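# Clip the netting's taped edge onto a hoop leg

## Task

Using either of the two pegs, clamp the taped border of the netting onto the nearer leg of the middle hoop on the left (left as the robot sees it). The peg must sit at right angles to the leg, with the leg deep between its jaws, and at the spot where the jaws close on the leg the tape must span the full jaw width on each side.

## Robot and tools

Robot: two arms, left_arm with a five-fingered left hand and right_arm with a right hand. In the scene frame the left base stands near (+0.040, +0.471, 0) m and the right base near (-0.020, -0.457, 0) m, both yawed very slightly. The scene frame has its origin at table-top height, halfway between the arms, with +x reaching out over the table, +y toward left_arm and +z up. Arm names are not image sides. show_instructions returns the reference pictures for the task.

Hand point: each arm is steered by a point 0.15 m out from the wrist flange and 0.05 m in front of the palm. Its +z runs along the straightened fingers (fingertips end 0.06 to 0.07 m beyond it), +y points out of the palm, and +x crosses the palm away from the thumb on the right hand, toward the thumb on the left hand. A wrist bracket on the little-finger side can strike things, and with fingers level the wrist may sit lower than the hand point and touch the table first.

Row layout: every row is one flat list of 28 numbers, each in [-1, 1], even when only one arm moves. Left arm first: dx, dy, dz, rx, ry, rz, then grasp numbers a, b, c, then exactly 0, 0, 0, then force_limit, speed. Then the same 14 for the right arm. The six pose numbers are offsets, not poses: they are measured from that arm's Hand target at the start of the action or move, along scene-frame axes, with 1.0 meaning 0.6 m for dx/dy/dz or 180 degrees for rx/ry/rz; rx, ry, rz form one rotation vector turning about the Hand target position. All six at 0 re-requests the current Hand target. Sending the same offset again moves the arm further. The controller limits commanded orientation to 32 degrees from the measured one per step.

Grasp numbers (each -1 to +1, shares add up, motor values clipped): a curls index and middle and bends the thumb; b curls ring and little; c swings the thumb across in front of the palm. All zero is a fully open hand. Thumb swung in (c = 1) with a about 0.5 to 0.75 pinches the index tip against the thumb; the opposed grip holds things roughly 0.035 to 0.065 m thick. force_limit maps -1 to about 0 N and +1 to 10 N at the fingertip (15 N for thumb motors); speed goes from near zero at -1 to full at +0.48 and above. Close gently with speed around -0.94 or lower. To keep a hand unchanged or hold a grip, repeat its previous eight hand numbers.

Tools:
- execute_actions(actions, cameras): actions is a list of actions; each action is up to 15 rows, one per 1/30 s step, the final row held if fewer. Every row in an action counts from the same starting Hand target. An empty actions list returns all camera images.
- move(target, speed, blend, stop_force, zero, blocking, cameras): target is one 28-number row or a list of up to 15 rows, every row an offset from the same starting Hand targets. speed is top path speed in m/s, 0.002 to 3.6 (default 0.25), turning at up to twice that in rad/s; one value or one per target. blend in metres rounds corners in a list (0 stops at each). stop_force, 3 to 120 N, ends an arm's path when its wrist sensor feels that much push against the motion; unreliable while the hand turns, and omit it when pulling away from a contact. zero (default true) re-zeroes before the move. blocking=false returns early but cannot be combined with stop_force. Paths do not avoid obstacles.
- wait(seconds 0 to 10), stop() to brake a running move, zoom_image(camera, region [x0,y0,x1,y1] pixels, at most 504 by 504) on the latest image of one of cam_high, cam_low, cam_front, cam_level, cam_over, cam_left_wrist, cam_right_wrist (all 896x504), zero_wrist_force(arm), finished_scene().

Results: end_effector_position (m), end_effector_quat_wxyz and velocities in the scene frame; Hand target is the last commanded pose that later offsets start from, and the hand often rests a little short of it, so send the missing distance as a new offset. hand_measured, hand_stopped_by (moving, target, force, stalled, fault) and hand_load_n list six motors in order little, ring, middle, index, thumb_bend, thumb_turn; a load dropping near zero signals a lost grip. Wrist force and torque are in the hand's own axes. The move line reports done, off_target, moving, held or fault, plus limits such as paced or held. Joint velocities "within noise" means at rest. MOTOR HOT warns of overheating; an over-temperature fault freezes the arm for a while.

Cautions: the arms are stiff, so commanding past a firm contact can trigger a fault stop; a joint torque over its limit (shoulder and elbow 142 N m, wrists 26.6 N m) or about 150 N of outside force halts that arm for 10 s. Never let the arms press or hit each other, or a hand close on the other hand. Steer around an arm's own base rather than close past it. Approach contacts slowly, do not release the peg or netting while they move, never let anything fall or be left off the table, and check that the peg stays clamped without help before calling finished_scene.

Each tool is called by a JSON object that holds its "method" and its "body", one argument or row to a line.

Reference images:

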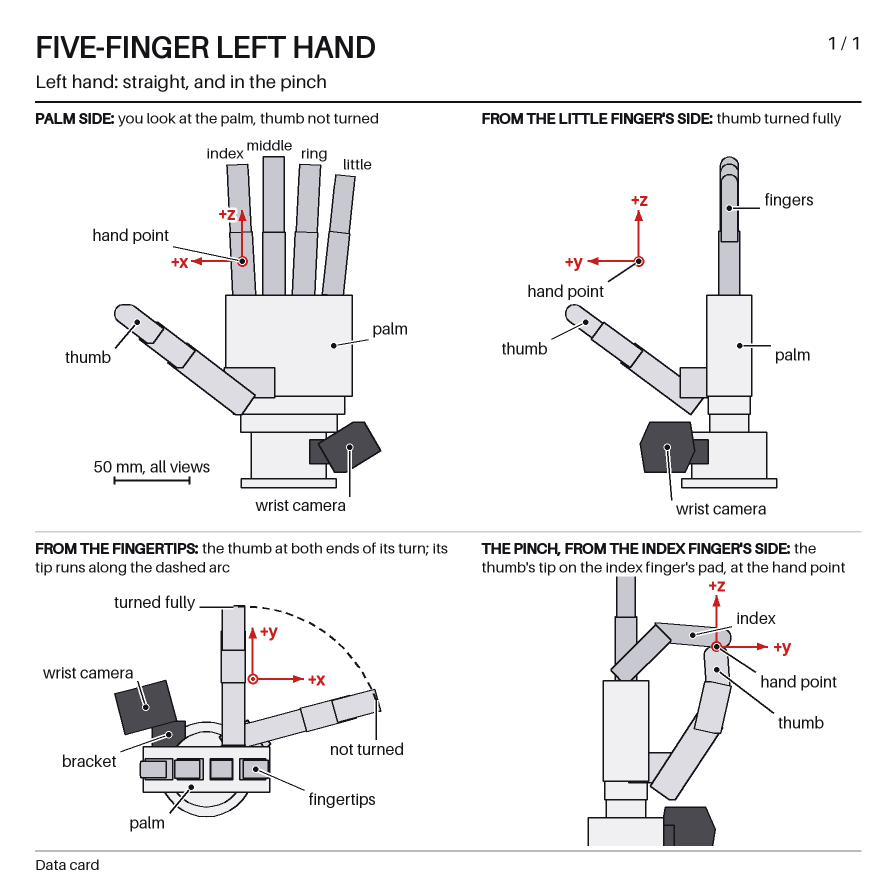

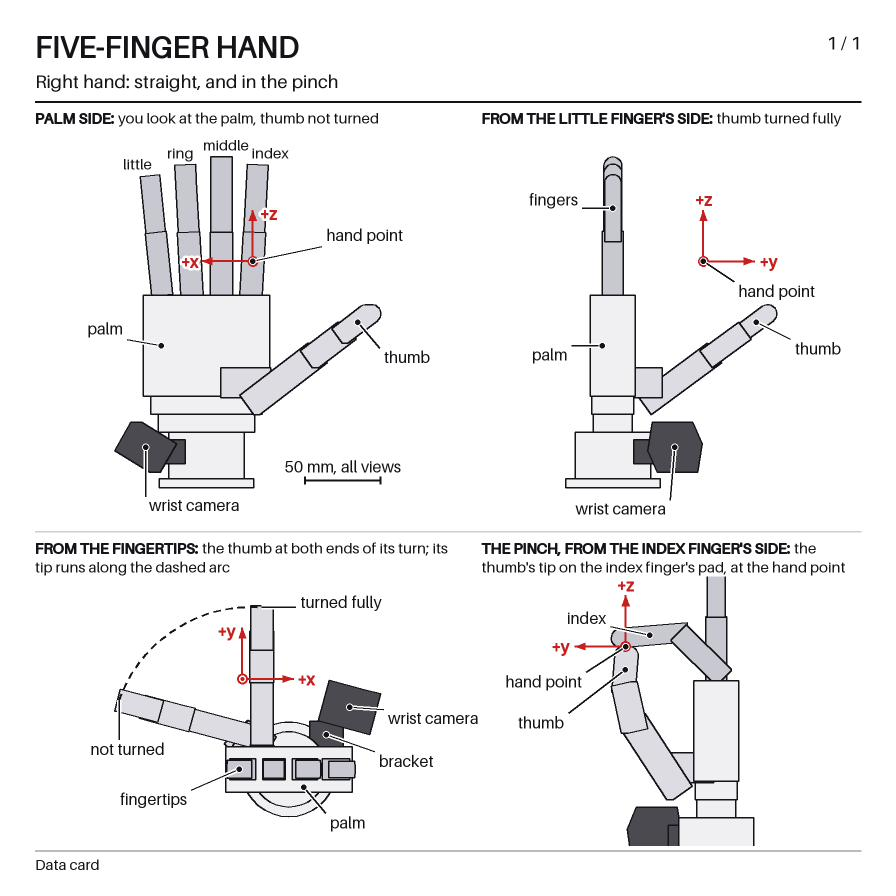

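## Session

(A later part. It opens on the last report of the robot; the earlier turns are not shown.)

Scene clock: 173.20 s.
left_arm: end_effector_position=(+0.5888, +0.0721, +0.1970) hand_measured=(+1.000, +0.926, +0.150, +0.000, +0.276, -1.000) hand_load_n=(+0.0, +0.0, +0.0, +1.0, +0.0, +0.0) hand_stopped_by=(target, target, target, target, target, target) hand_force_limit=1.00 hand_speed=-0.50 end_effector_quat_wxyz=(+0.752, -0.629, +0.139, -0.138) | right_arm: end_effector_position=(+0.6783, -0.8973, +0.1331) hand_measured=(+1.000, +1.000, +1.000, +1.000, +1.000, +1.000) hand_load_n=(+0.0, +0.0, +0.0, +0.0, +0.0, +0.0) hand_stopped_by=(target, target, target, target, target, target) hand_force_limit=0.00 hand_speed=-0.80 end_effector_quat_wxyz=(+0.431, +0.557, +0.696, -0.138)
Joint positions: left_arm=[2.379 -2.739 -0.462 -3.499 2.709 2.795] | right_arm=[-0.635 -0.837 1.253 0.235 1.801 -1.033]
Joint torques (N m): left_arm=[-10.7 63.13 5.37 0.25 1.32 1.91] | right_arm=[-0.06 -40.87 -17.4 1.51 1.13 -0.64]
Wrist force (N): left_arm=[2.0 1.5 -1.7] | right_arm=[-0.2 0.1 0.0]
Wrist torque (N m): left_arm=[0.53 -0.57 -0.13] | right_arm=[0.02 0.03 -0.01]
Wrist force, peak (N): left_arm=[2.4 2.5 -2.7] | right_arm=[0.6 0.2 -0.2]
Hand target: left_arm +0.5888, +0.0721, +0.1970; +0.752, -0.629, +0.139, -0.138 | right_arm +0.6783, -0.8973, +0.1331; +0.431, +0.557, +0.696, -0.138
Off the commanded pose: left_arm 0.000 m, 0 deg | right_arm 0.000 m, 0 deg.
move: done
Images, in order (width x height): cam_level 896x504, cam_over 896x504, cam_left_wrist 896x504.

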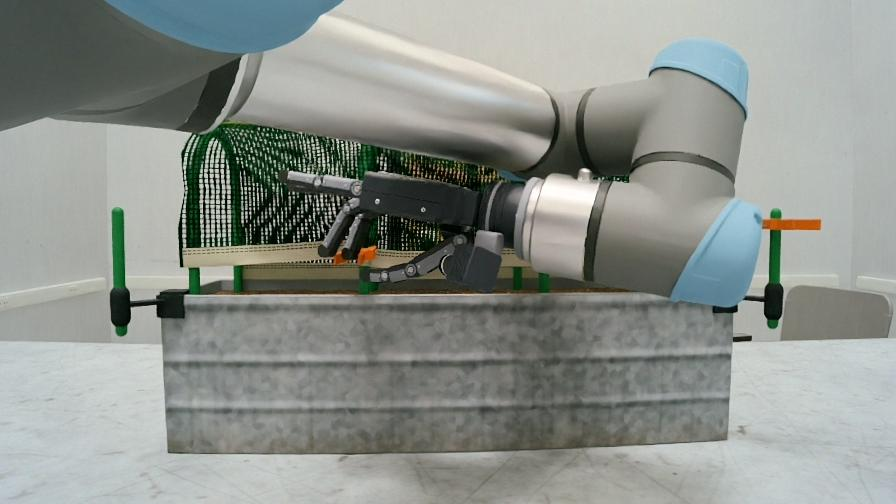

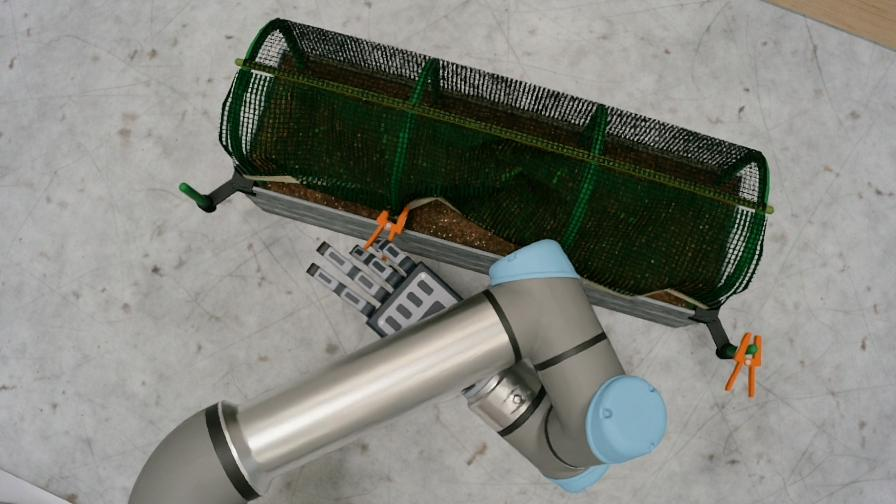

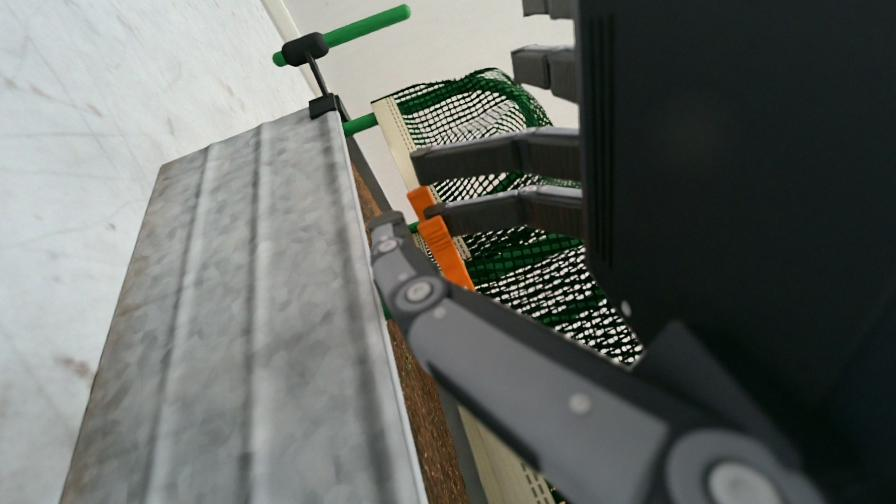

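{"method": "move", "body": {
  "target": [0.0067, 0.0317, 0, 0, 0, 0, 0.5, 0, 1, 0, 0, 0, 1, -0.5, 0,0,0,0,0,0, 0,0,0,0,0,0, 0,-0.8],
  "speed": 0.03,
  "stop_force": 12,
  "cameras": ["cam_over", "cam_level", "cam_left_wrist"]
}}

{"method": "zoom_image", "body": {
  "camera": "cam_over",
  "region": [345, 190, 415, 260]
}}

{"method": "zoom_image", "body": {
  "camera": "cam_level",
  "region": [300, 220, 400, 280]
}}

{"method": "zoom_image", "body": {
  "camera": "cam_left_wrist",
  "region": [370, 150, 530, 310]
}}

Scene clock: 175.47 s.
left_arm: end_effector_position=(+0.5929, +0.0911, +0.1970) hand_measured=(+1.000, +0.926, +0.150, +0.000, +0.276, -1.000) hand_load_n=(+0.0, +0.0, +0.0, -3.0, +0.0, +0.0) hand_stopped_by=(target, target, target, target, target, target) hand_force_limit=1.00 hand_speed=-0.50 end_effector_quat_wxyz=(+0.752, -0.629, +0.139, -0.138) | right_arm: end_effector_position=(+0.6783, -0.8973, +0.1331) hand_measured=(+1.000, +1.000, +1.000, +1.000, +1.000, +1.000) hand_load_n=(+0.0, +0.0, +0.0, +0.0, +0.0, +0.0) hand_stopped_by=(target, target, target, target, target, target) hand_force_limit=0.00 hand_speed=-0.80 end_effector_quat_wxyz=(+0.431, +0.557, +0.696, -0.138)
Joint positions: left_arm=[2.401 -2.683 -0.574 -3.463 2.729 2.773] | right_arm=[-0.635 -0.837 1.253 0.235 1.801 -1.033]
Joint torques (N m): left_arm=[11.84 66.37 5.58 -0.12 0.99 -1.66] | right_arm=[0.32 -40.19 -17.36 1.45 1.16 -0.48]
Wrist force (N): left_arm=[2.7 1.6 -4.9] | right_arm=[0.1 0.2 0.1]
Wrist torque (N m): left_arm=[0.51 -0.51 0.06] | right_arm=[0.04 -0.01 0.01]
Wrist force, peak (N): left_arm=[3.0 1.9 -4.9] | right_arm=[0.4 0.4 0.1]
Hand target: left_arm +0.5929, +0.0911, +0.1970; +0.752, -0.629, +0.139, -0.138 | right_arm +0.6783, -0.8973, +0.1331; +0.431, +0.557, +0.696, -0.138
Off the commanded pose: left_arm 0.000 m, 0 deg | right_arm 0.000 m, 0 deg.
move: done
Images, in order (width x height): cam_level 896x504, cam_over 896x504, cam_left_wrist 896x504.

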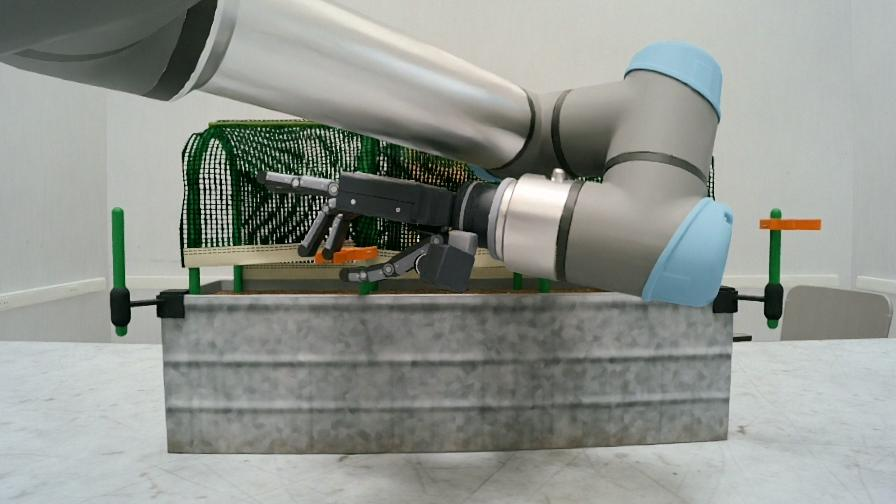

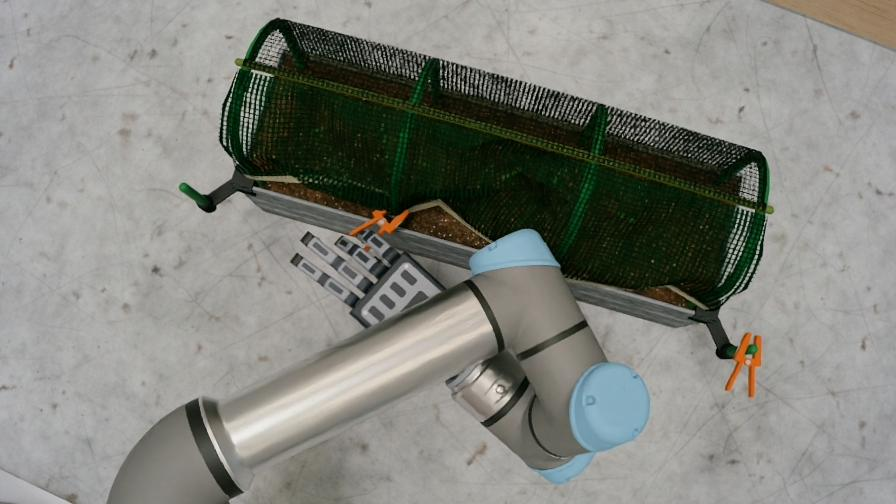

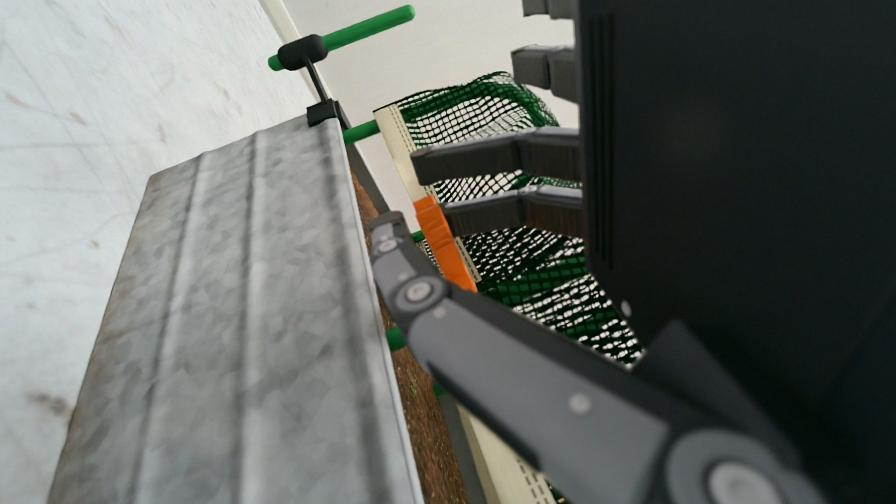

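Scaled by 7.200 from the camera's 896x504 image, which has a finer 1280x720 frame.

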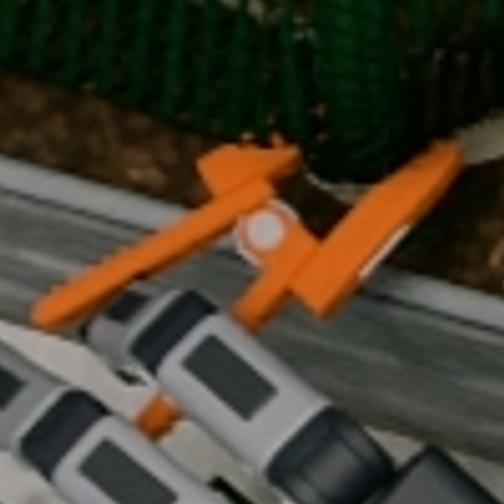

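Scaled by 5.040 from the camera's 896x504 image, which has a finer 1280x720 frame.

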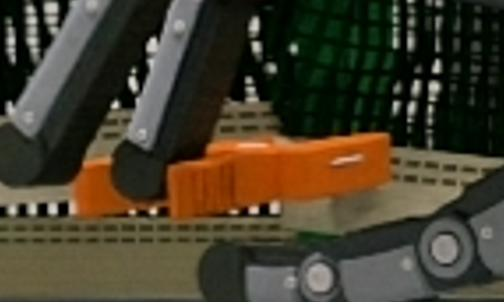

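Scaled by 3.150 from the camera's 896x504 image, which has a finer 1280x720 frame.

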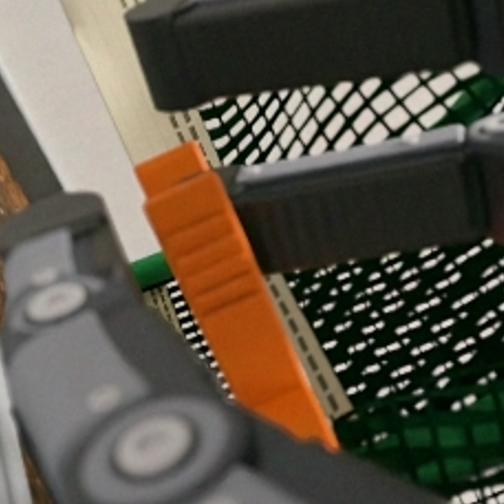

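{"method": "move", "body": {
  "target": [
    [0, 0, 0.0433, 0, 0, 0, 0.5, 0, 1, 0, 0, 0, 1, -0.5, 0,0,0,0,0,0, 0,0,0,0,0,0, 0,-0.8],
    [0, 0, 0.0435, 0, 0, 0, 0.25, 0, 1, 0, 0, 0, 1, -0.2, 0,0,0,0,0,0, 0,0,0,0,0,0, 0,-0.8],
    [0.0345, 0.0017, 0.0435, 0, 0, 0, 0.25, 0, 1, 0, 0, 0, 1, -0.2, 0,0,0,0,0,0, 0,0,0,0,0,0, 0,-0.8]
  ],
  "speed": 0.06,
  "cameras": ["cam_over", "cam_level", "cam_left_wrist"]
}}

{"method": "zoom_image", "body": {
  "camera": "cam_over",
  "region": [345, 190, 415, 260]
}}

{"method": "zoom_image", "body": {
  "camera": "cam_level",
  "region": [300, 220, 400, 280]
}}

Scene clock: 179.43 s.
left_arm: end_effector_position=(+0.6135, +0.0921, +0.2231) hand_measured=(+1.000, +0.962, +0.650, +0.500, +0.462, -1.000) hand_load_n=(+0.0, -0.5, +0.0, -0.5, +1.0, -1.0) hand_stopped_by=(target, target, target, target, target, target) hand_force_limit=1.00 hand_speed=-0.20 end_effector_quat_wxyz=(+0.752, -0.629, +0.139, -0.138) | right_arm: end_effector_position=(+0.6783, -0.8973, +0.1331) hand_measured=(+1.000, +1.000, +1.000, +1.000, +1.000, +1.000) hand_load_n=(+0.0, +0.0, +0.0, +0.0, +0.0, +0.0) hand_stopped_by=(target, target, target, target, target, target) hand_force_limit=0.00 hand_speed=-0.80 end_effector_quat_wxyz=(+0.431, +0.557, +0.696, -0.138)
Joint positions: left_arm=[2.421 -2.744 -0.389 -3.607 2.747 2.751] | right_arm=[-0.635 -0.837 1.253 0.235 1.801 -1.033]
Joint torques (N m): left_arm=[11.05 49.66 31.5 -3.03 -2.11 -1.76] | right_arm=[0.65 -40.45 -17.35 1.55 1.18 -0.47]
Wrist force (N): left_arm=[1.4 1.8 -3.9] | right_arm=[0.1 0.1 0.0]
Wrist torque (N m): left_arm=[0.44 -0.56 0.12] | right_arm=[0.03 -0.02 0.01]
Wrist force, peak (N): left_arm=[2.7 2.3 -5.1] | right_arm=[0.6 0.3 0.2]
Hand target: left_arm +0.6136, +0.0921, +0.2231; +0.752, -0.629, +0.139, -0.138 | right_arm +0.6783, -0.8973, +0.1331; +0.431, +0.557, +0.696, -0.138
Off the commanded pose: left_arm 0.000 m, 0 deg | right_arm 0.000 m, 0 deg.
move: done
Images, in order (width x height): cam_level 896x504, cam_over 896x504, cam_left_wrist 896x504.

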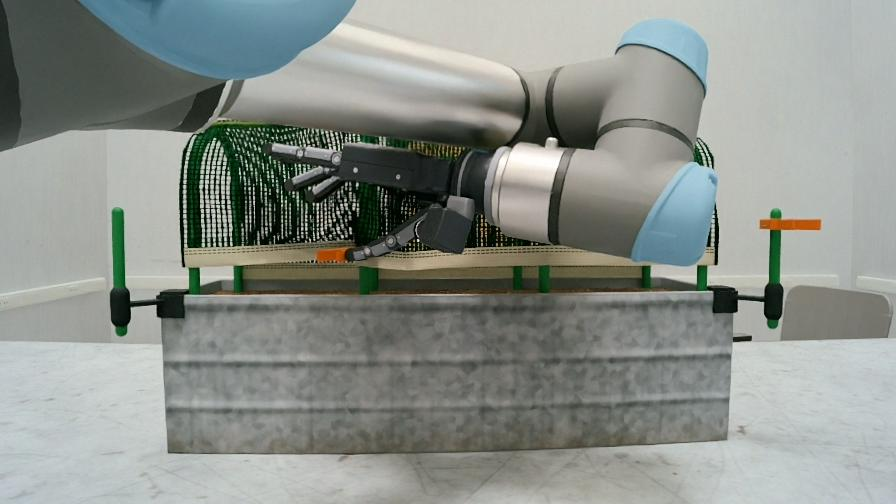

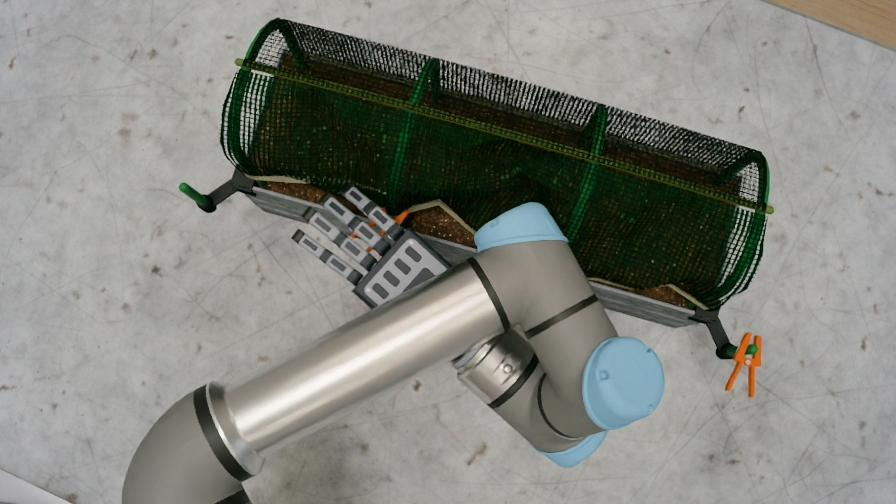

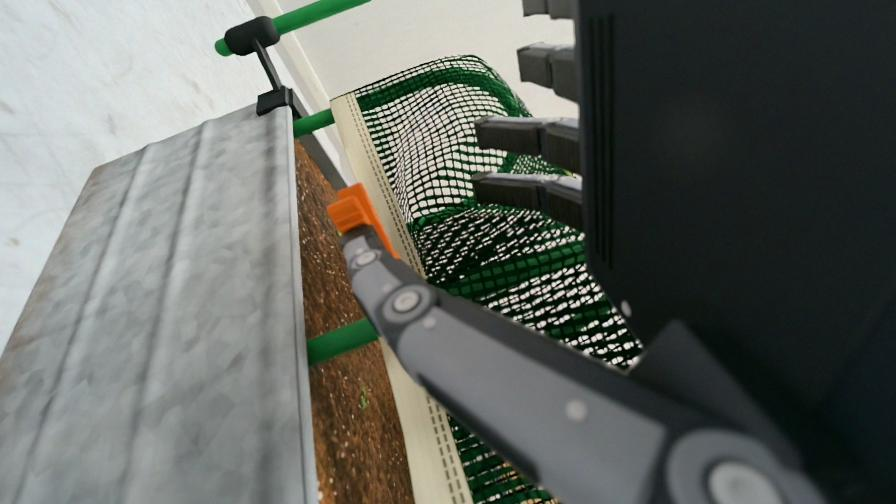

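Scaled by 7.200 from the camera's 896x504 image, which has a finer 1280x720 frame.

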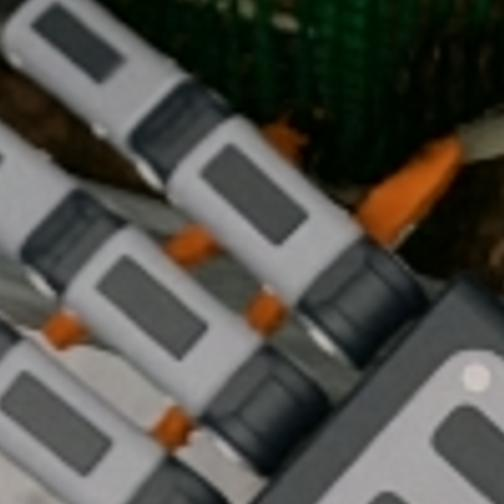

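Scaled by 5.040 from the camera's 896x504 image, which has a finer 1280x720 frame.

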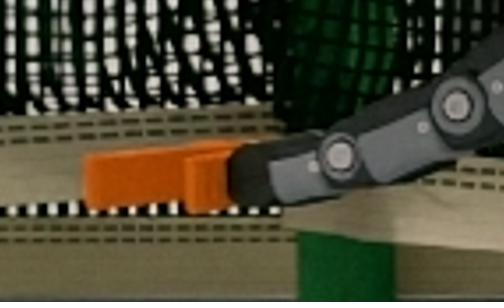

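{"method": "move", "body": {
  "target": [
    [-0.0018, -0.0047, 0, 0, 0, 0, 0.25, 0, 1, 0, 0, 0, 1, -0.2, 0,0,0,0,0,0, 0,0,0,0,0,0, 0,-0.8],
    [-0.0018, -0.0047, -0.0518, 0, 0, 0, 0.25, 0, 1, 0, 0, 0, 1, -0.2, 0,0,0,0,0,0, 0,0,0,0,0,0, 0,-0.8]
  ],
  "speed": 0.04,
  "stop_force": 7,
  "cameras": ["cam_over", "cam_level", "cam_left_wrist"]
}}

{"method": "zoom_image", "body": {
  "camera": "cam_over",
  "region": [345, 190, 415, 260]
}}

{"method": "zoom_image", "body": {
  "camera": "cam_level",
  "region": [300, 220, 400, 280]
}}

{"method": "zoom_image", "body": {
  "camera": "cam_left_wrist",
  "region": [340, 150, 500, 350]
}}

Scene clock: 182.10 s.
left_arm: end_effector_position=(+0.6125, +0.0893, +0.1921) hand_measured=(+1.000, +0.962, +0.650, +0.500, +0.462, -1.000) hand_load_n=(+0.0, +0.0, +0.0, +0.0, +0.0, +0.0) hand_stopped_by=(target, target, target, target, target, target) hand_force_limit=1.00 hand_speed=-0.20 end_effector_quat_wxyz=(+0.752, -0.629, +0.139, -0.138) | right_arm: end_effector_position=(+0.6783, -0.8973, +0.1331) hand_measured=(+1.000, +1.000, +1.000, +1.000, +1.000, +1.000) hand_load_n=(+0.0, +0.0, +0.0, +0.0, +0.0, +0.0) hand_stopped_by=(target, target, target, target, target, target) hand_force_limit=0.00 hand_speed=-0.80 end_effector_quat_wxyz=(+0.431, +0.557, +0.696, -0.138)
Joint positions: left_arm=[2.418 -2.756 -0.443 -3.537 2.744 2.755] | right_arm=[-0.635 -0.837 1.253 0.235 1.801 -1.033]
Joint torques (N m): left_arm=[-10.42 66.36 6.37 0.31 1.28 1.61] | right_arm=[0.66 -41.02 -17.36 1.43 1.18 -0.52]
Wrist force (N): left_arm=[1.2 1.7 -2.4] | right_arm=[0.0 0.4 -0.1]
Wrist torque (N m): left_arm=[0.49 -0.59 -0.13] | right_arm=[0.08 -0.01 0.02]
Wrist force, peak (N): left_arm=[1.3 2.0 -4.1] | right_arm=[0.6 0.0 -0.1]
Hand target: left_arm +0.6125, +0.0893, +0.1921; +0.752, -0.629, +0.139, -0.138 | right_arm +0.6783, -0.8973, +0.1331; +0.431, +0.557, +0.696, -0.138
Off the commanded pose: left_arm 0.000 m, 0 deg | right_arm 0.000 m, 0 deg.
move: done
Images, in order (width x height): cam_level 896x504, cam_over 896x504, cam_left_wrist 896x504.

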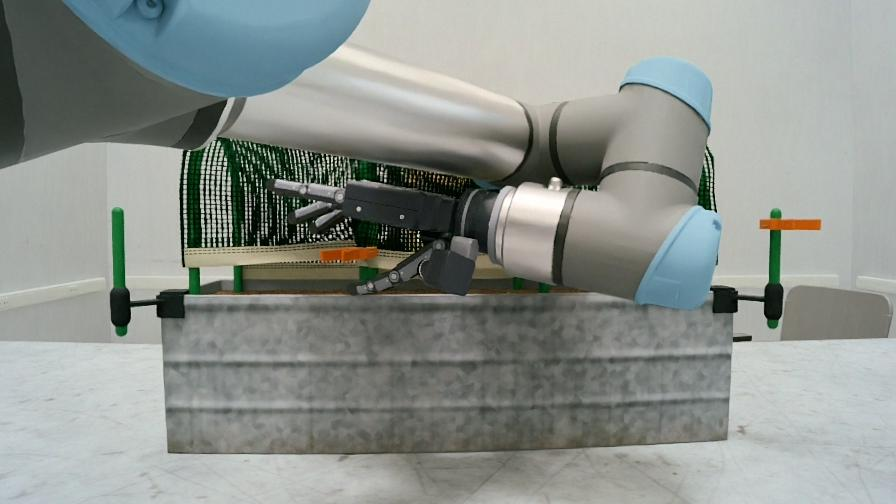

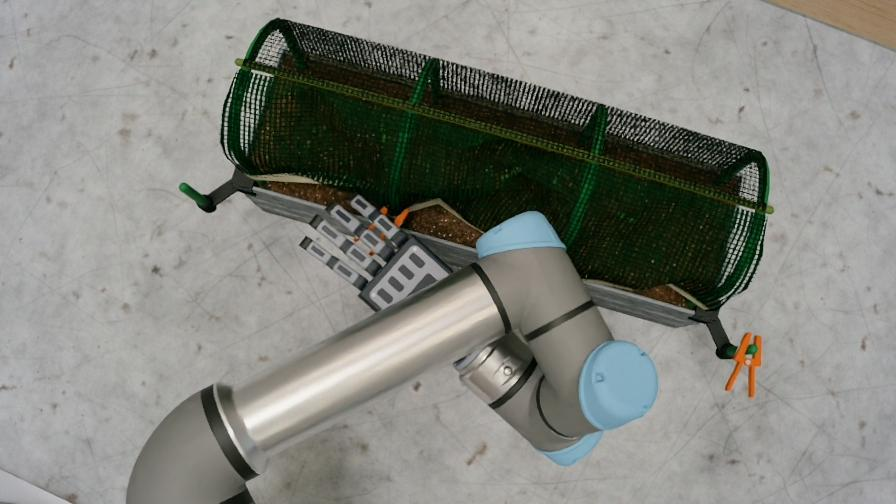

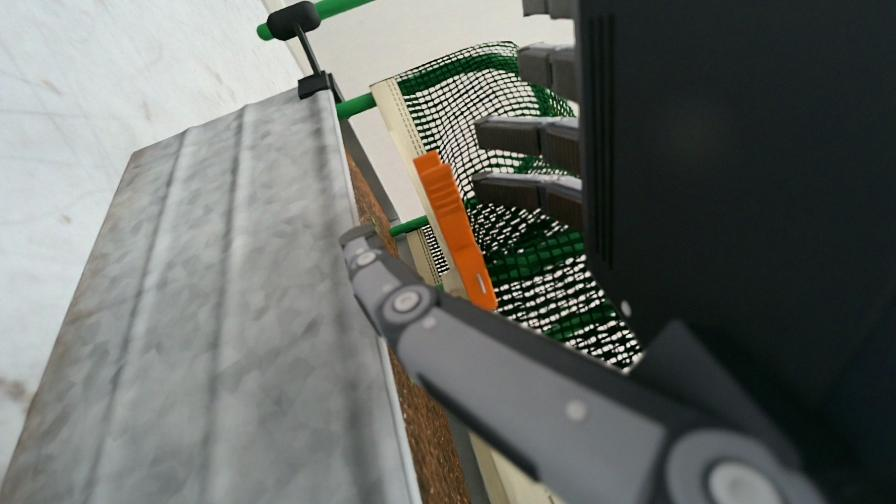

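Scaled by 7.200 from the camera's 896x504 image, which has a finer 1280x720 frame.

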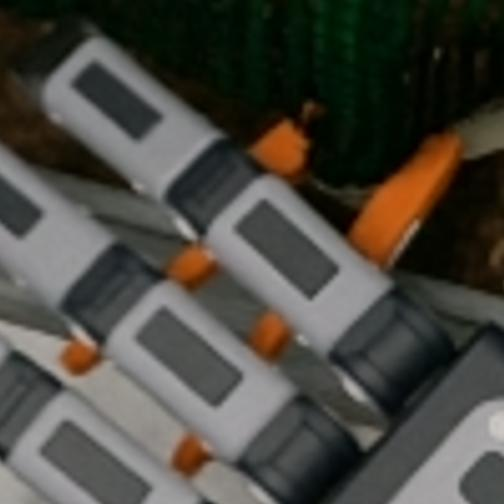

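Scaled by 5.040 from the camera's 896x504 image, which has a finer 1280x720 frame.

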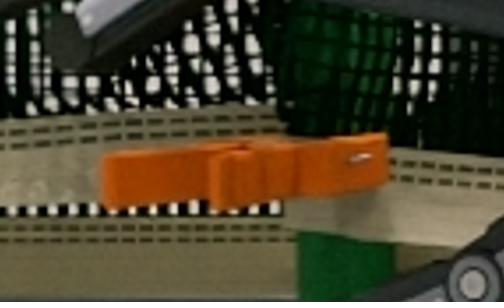

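Scaled by 2.520 from the camera's 896x504 image, which has a finer 1280x720 frame.

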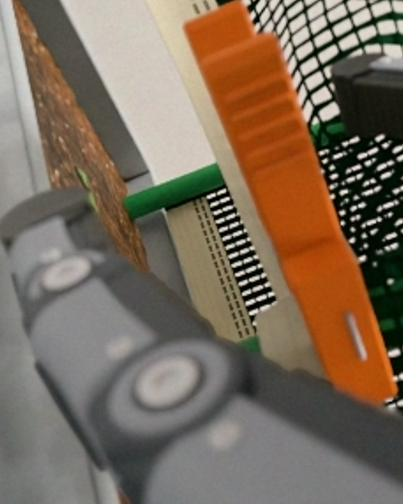

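{"method": "move", "body": {
  "target": [-0.001, -0.0157, 0, 0, 0, 0, 0.25, 0, 1, 0, 0, 0, 1, -0.2, 0,0,0,0,0,0, 0,0,0,0,0,0, 0,-0.8],
  "speed": 0.03,
  "cameras": ["cam_over", "cam_level", "cam_left_wrist"]
}}

{"method": "zoom_image", "body": {
  "camera": "cam_over",
  "region": [345, 190, 415, 260]
}}

{"method": "zoom_image", "body": {
  "camera": "cam_over",
  "region": [470, 100, 670, 300]
}}

Scene clock: 184.37 s.
left_arm: end_effector_position=(+0.6119, +0.0799, +0.1921) hand_measured=(+1.000, +0.962, +0.650, +0.500, +0.462, -1.000) hand_load_n=(+0.0, +0.0, +0.0, -0.5, +0.5, +0.0) hand_stopped_by=(target, target, target, target, target, target) hand_force_limit=1.00 hand_speed=-0.20 end_effector_quat_wxyz=(+0.752, -0.629, +0.139, -0.138) | right_arm: end_effector_position=(+0.6783, -0.8973, +0.1331) hand_measured=(+1.000, +1.000, +1.000, +1.000, +1.000, +1.000) hand_load_n=(+0.0, +0.0, +0.0, +0.0, +0.0, +0.0) hand_stopped_by=(target, target, target, target, target, target) hand_force_limit=0.00 hand_speed=-0.80 end_effector_quat_wxyz=(+0.431, +0.557, +0.696, -0.138)
Joint positions: left_arm=[2.408 -2.795 -0.365 -3.567 2.735 2.766] | right_arm=[-0.635 -0.837 1.253 0.235 1.801 -1.033]
Joint torques (N m): left_arm=[-10.34 51.98 32.09 -3.33 -2.17 1.63] | right_arm=[-0.28 -40.47 -16.84 1.59 1.17 -0.54]
Wrist force (N): left_arm=[1.3 2.4 -2.6] | right_arm=[0.0 0.1 -0.2]
Wrist torque (N m): left_arm=[0.49 -0.63 -0.10] | right_arm=[0.03 0.01 0.00]
Wrist force, peak (N): left_arm=[1.2 2.5 -2.8] | right_arm=[0.4 0.5 0.1]
Hand target: left_arm +0.6119, +0.0799, +0.1921; +0.752, -0.629, +0.139, -0.138 | right_arm +0.6783, -0.8973, +0.1331; +0.431, +0.557, +0.696, -0.138
Off the commanded pose: left_arm 0.000 m, 0 deg | right_arm 0.000 m, 0 deg.
move: done
Images, in order (width x height): cam_level 896x504, cam_over 896x504, cam_left_wrist 896x504.

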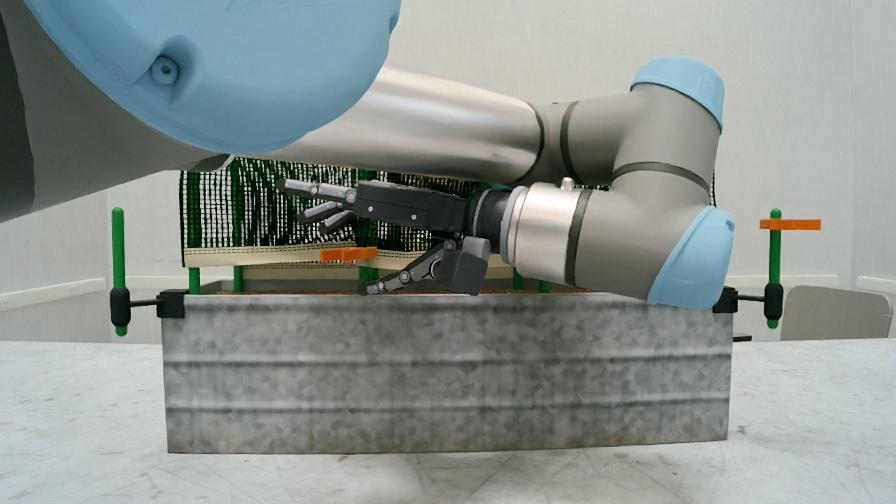

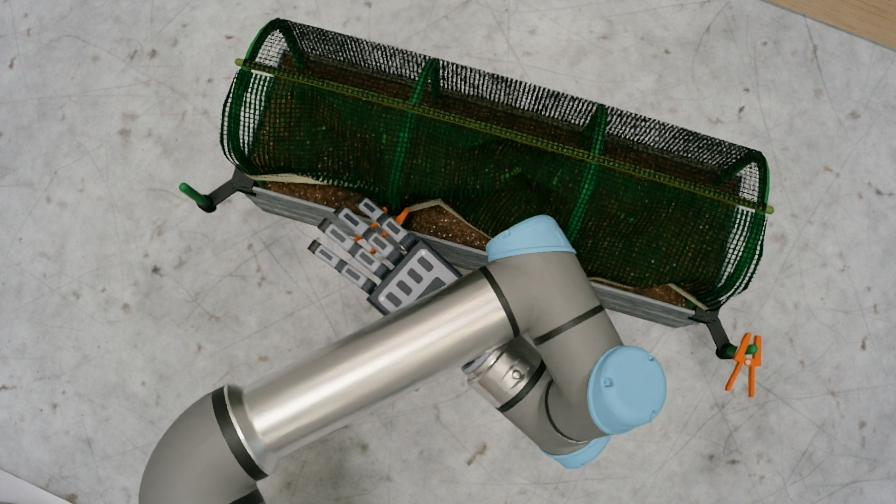

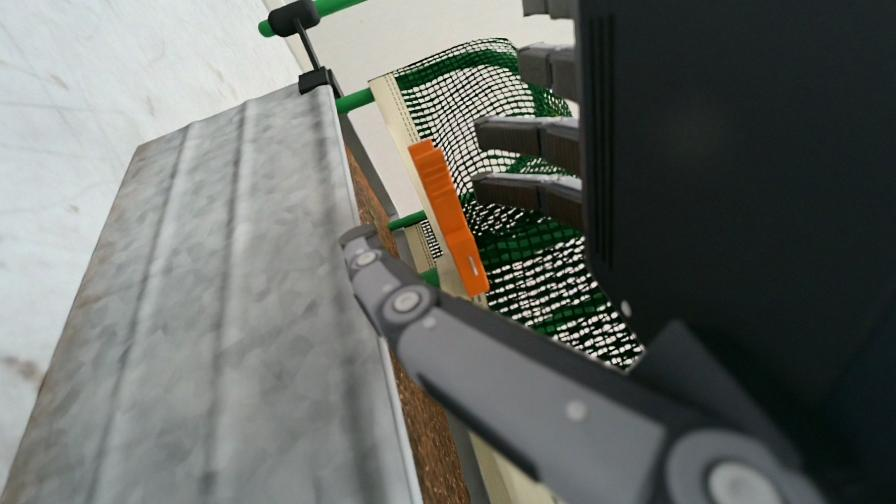

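Scaled by 7.200 from the camera's 896x504 image, which has a finer 1280x720 frame.

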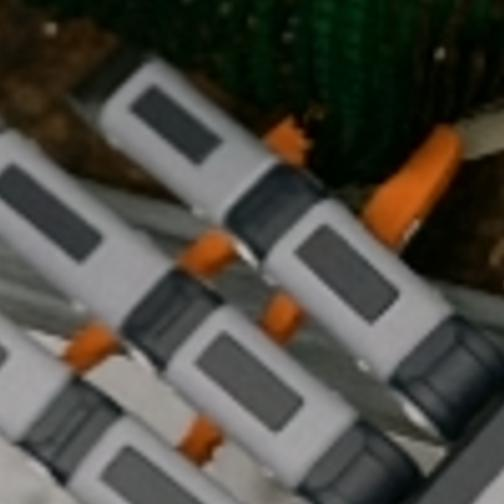

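Scaled by 2.520 from the camera's 896x504 image, which has a finer 1280x720 frame.

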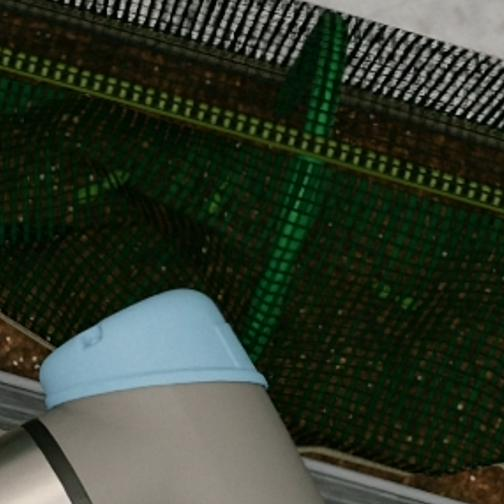

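{"method": "execute_actions", "body": {
  "actions": [],
  "cameras": ["cam_level","cam_over","cam_left_wrist","cam_high"]
}}

Scene clock: 185.23 s.
left_arm: end_effector_position=(+0.6119, +0.0799, +0.1921) hand_measured=(+1.000, +0.962, +0.650, +0.500, +0.462, -1.000) hand_load_n=(+0.0, -0.5, +0.0, -0.5, +0.0, +0.0) hand_stopped_by=(target, target, target, target, target, target) hand_force_limit=1.00 hand_speed=-0.20 end_effector_quat_wxyz=(+0.752, -0.629, +0.139, -0.138) | right_arm: end_effector_position=(+0.6783, -0.8973, +0.1331) hand_measured=(+1.000, +1.000, +1.000, +1.000, +1.000, +1.000) hand_load_n=(+0.0, +0.0, +0.0, +0.0, +0.0, +0.0) hand_stopped_by=(target, target, target, target, target, target) hand_force_limit=0.00 hand_speed=-0.80 end_effector_quat_wxyz=(+0.431, +0.557, +0.696, -0.138)
Joint positions: left_arm=[2.408 -2.795 -0.364 -3.567 2.735 2.766] | right_arm=[-0.635 -0.837 1.253 0.235 1.801 -1.033]
Joint velocities: within noise
Joint torques (N m): left_arm=[-10.64 51.09 31.25 -3.23 -2.01 1.67] | right_arm=[-0.03 -40.18 -17.6 1.49 1.19 -0.55]
Wrist force (N): left_arm=[0.9 2.6 -2.6] | right_arm=[0.2 -0.1 -0.1]
Wrist torque (N m): left_arm=[0.53 -0.59 -0.13] | right_arm=[0.00 -0.04 0.01]
Wrist force, peak (N): left_arm=[1.1 2.8 -2.6] | right_arm=[0.1 0.4 -0.4]
Hand target: left_arm +0.6119, +0.0799, +0.1921; +0.752, -0.629, +0.139, -0.138 | right_arm +0.6783, -0.8973, +0.1331; +0.431, +0.557, +0.696, -0.138
Off the commanded pose: left_arm 0.000 m, 0 deg | right_arm 0.000 m, 0 deg.
Images, in order (width x height): cam_high 896x504, cam_level 896x504, cam_over 896x504, cam_left_wrist 896x504.

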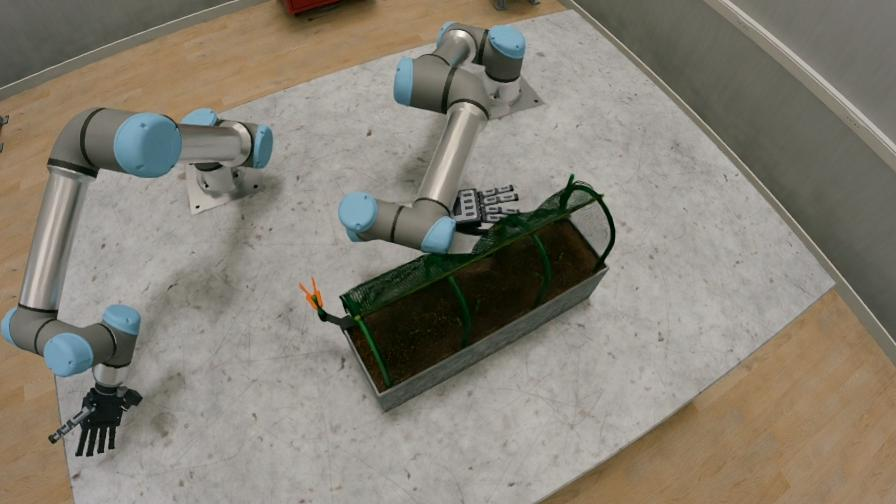

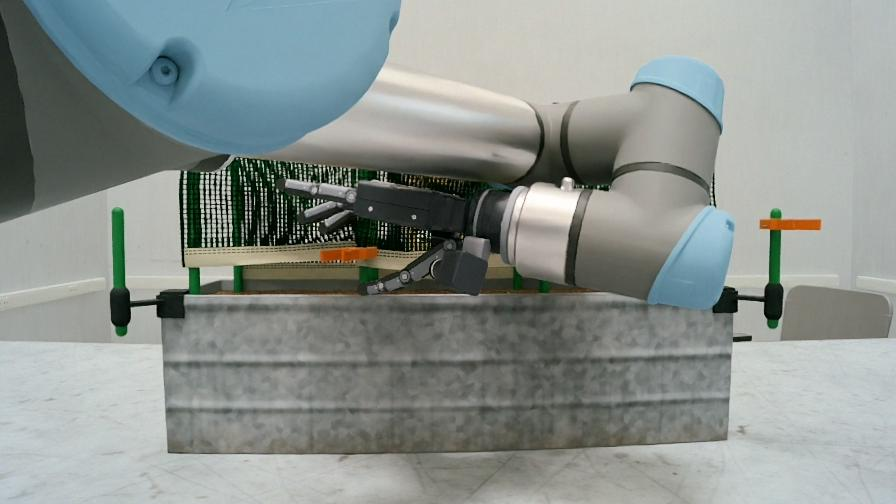

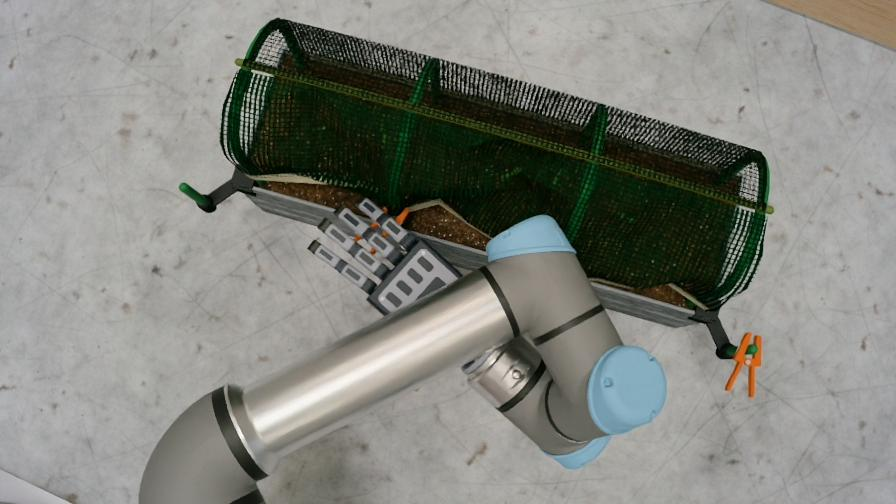

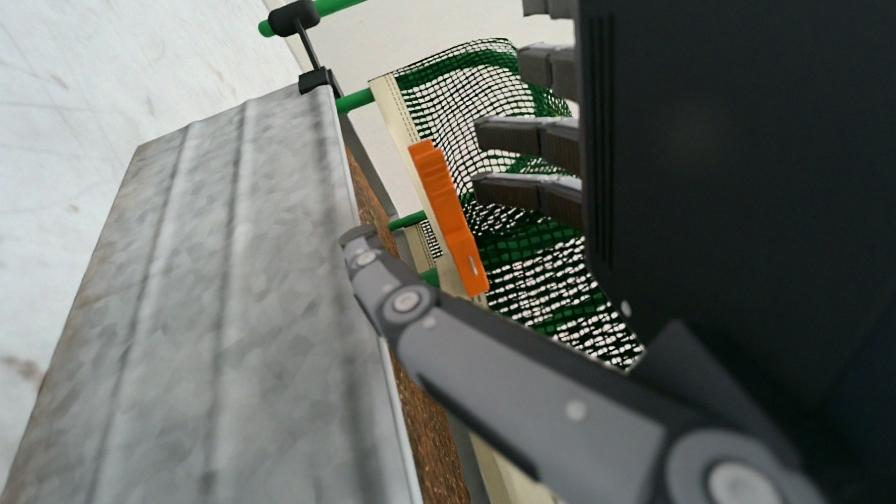

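{"method": "zoom_image", "body": {
  "camera": "cam_level",
  "region": [275, 215, 415, 295]
}}

{"method": "zoom_image", "body": {
  "camera": "cam_over",
  "region": [325, 180, 445, 300]
}}

{"method": "zoom_image", "body": {
  "camera": "cam_left_wrist",
  "region": [320, 100, 560, 340]
}}

Scaled by 3.600 from the camera's 896x504 image, which has a finer 1280x720 frame.

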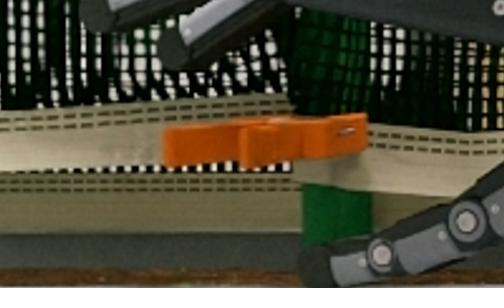

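Scaled by 4.200 from the camera's 896x504 image, which has a finer 1280x720 frame.

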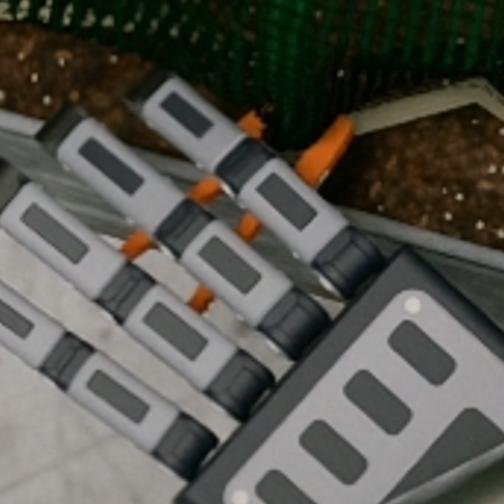

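Scaled by 2.100 from the camera's 896x504 image, which has a finer 1280x720 frame.

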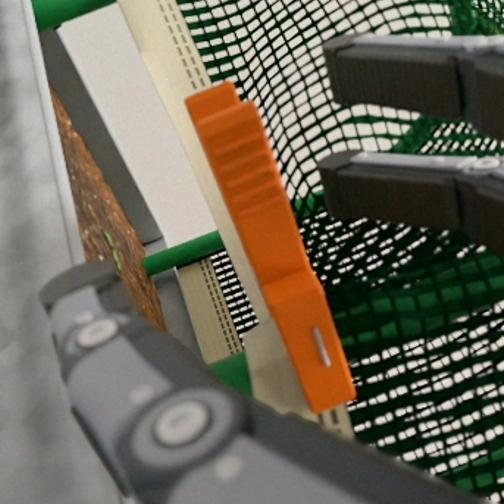

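{"method": "zoom_image", "body": {
  "camera": "cam_over",
  "region": [480, 190, 640, 290]
}}

{"method": "zoom_image", "body": {
  "camera": "cam_level",
  "region": [500, 180, 740, 330]
}}

Scaled by 3.150 from the camera's 896x504 image, which has a finer 1280x720 frame.

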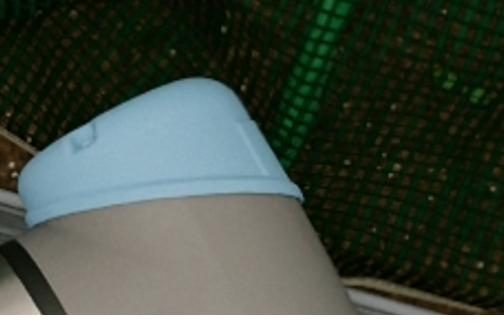

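Scaled by 2.100 from the camera's 896x504 image, which has a finer 1280x720 frame.

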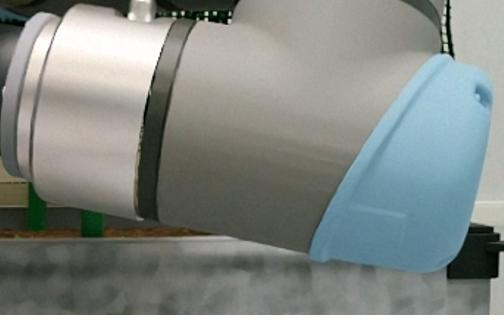

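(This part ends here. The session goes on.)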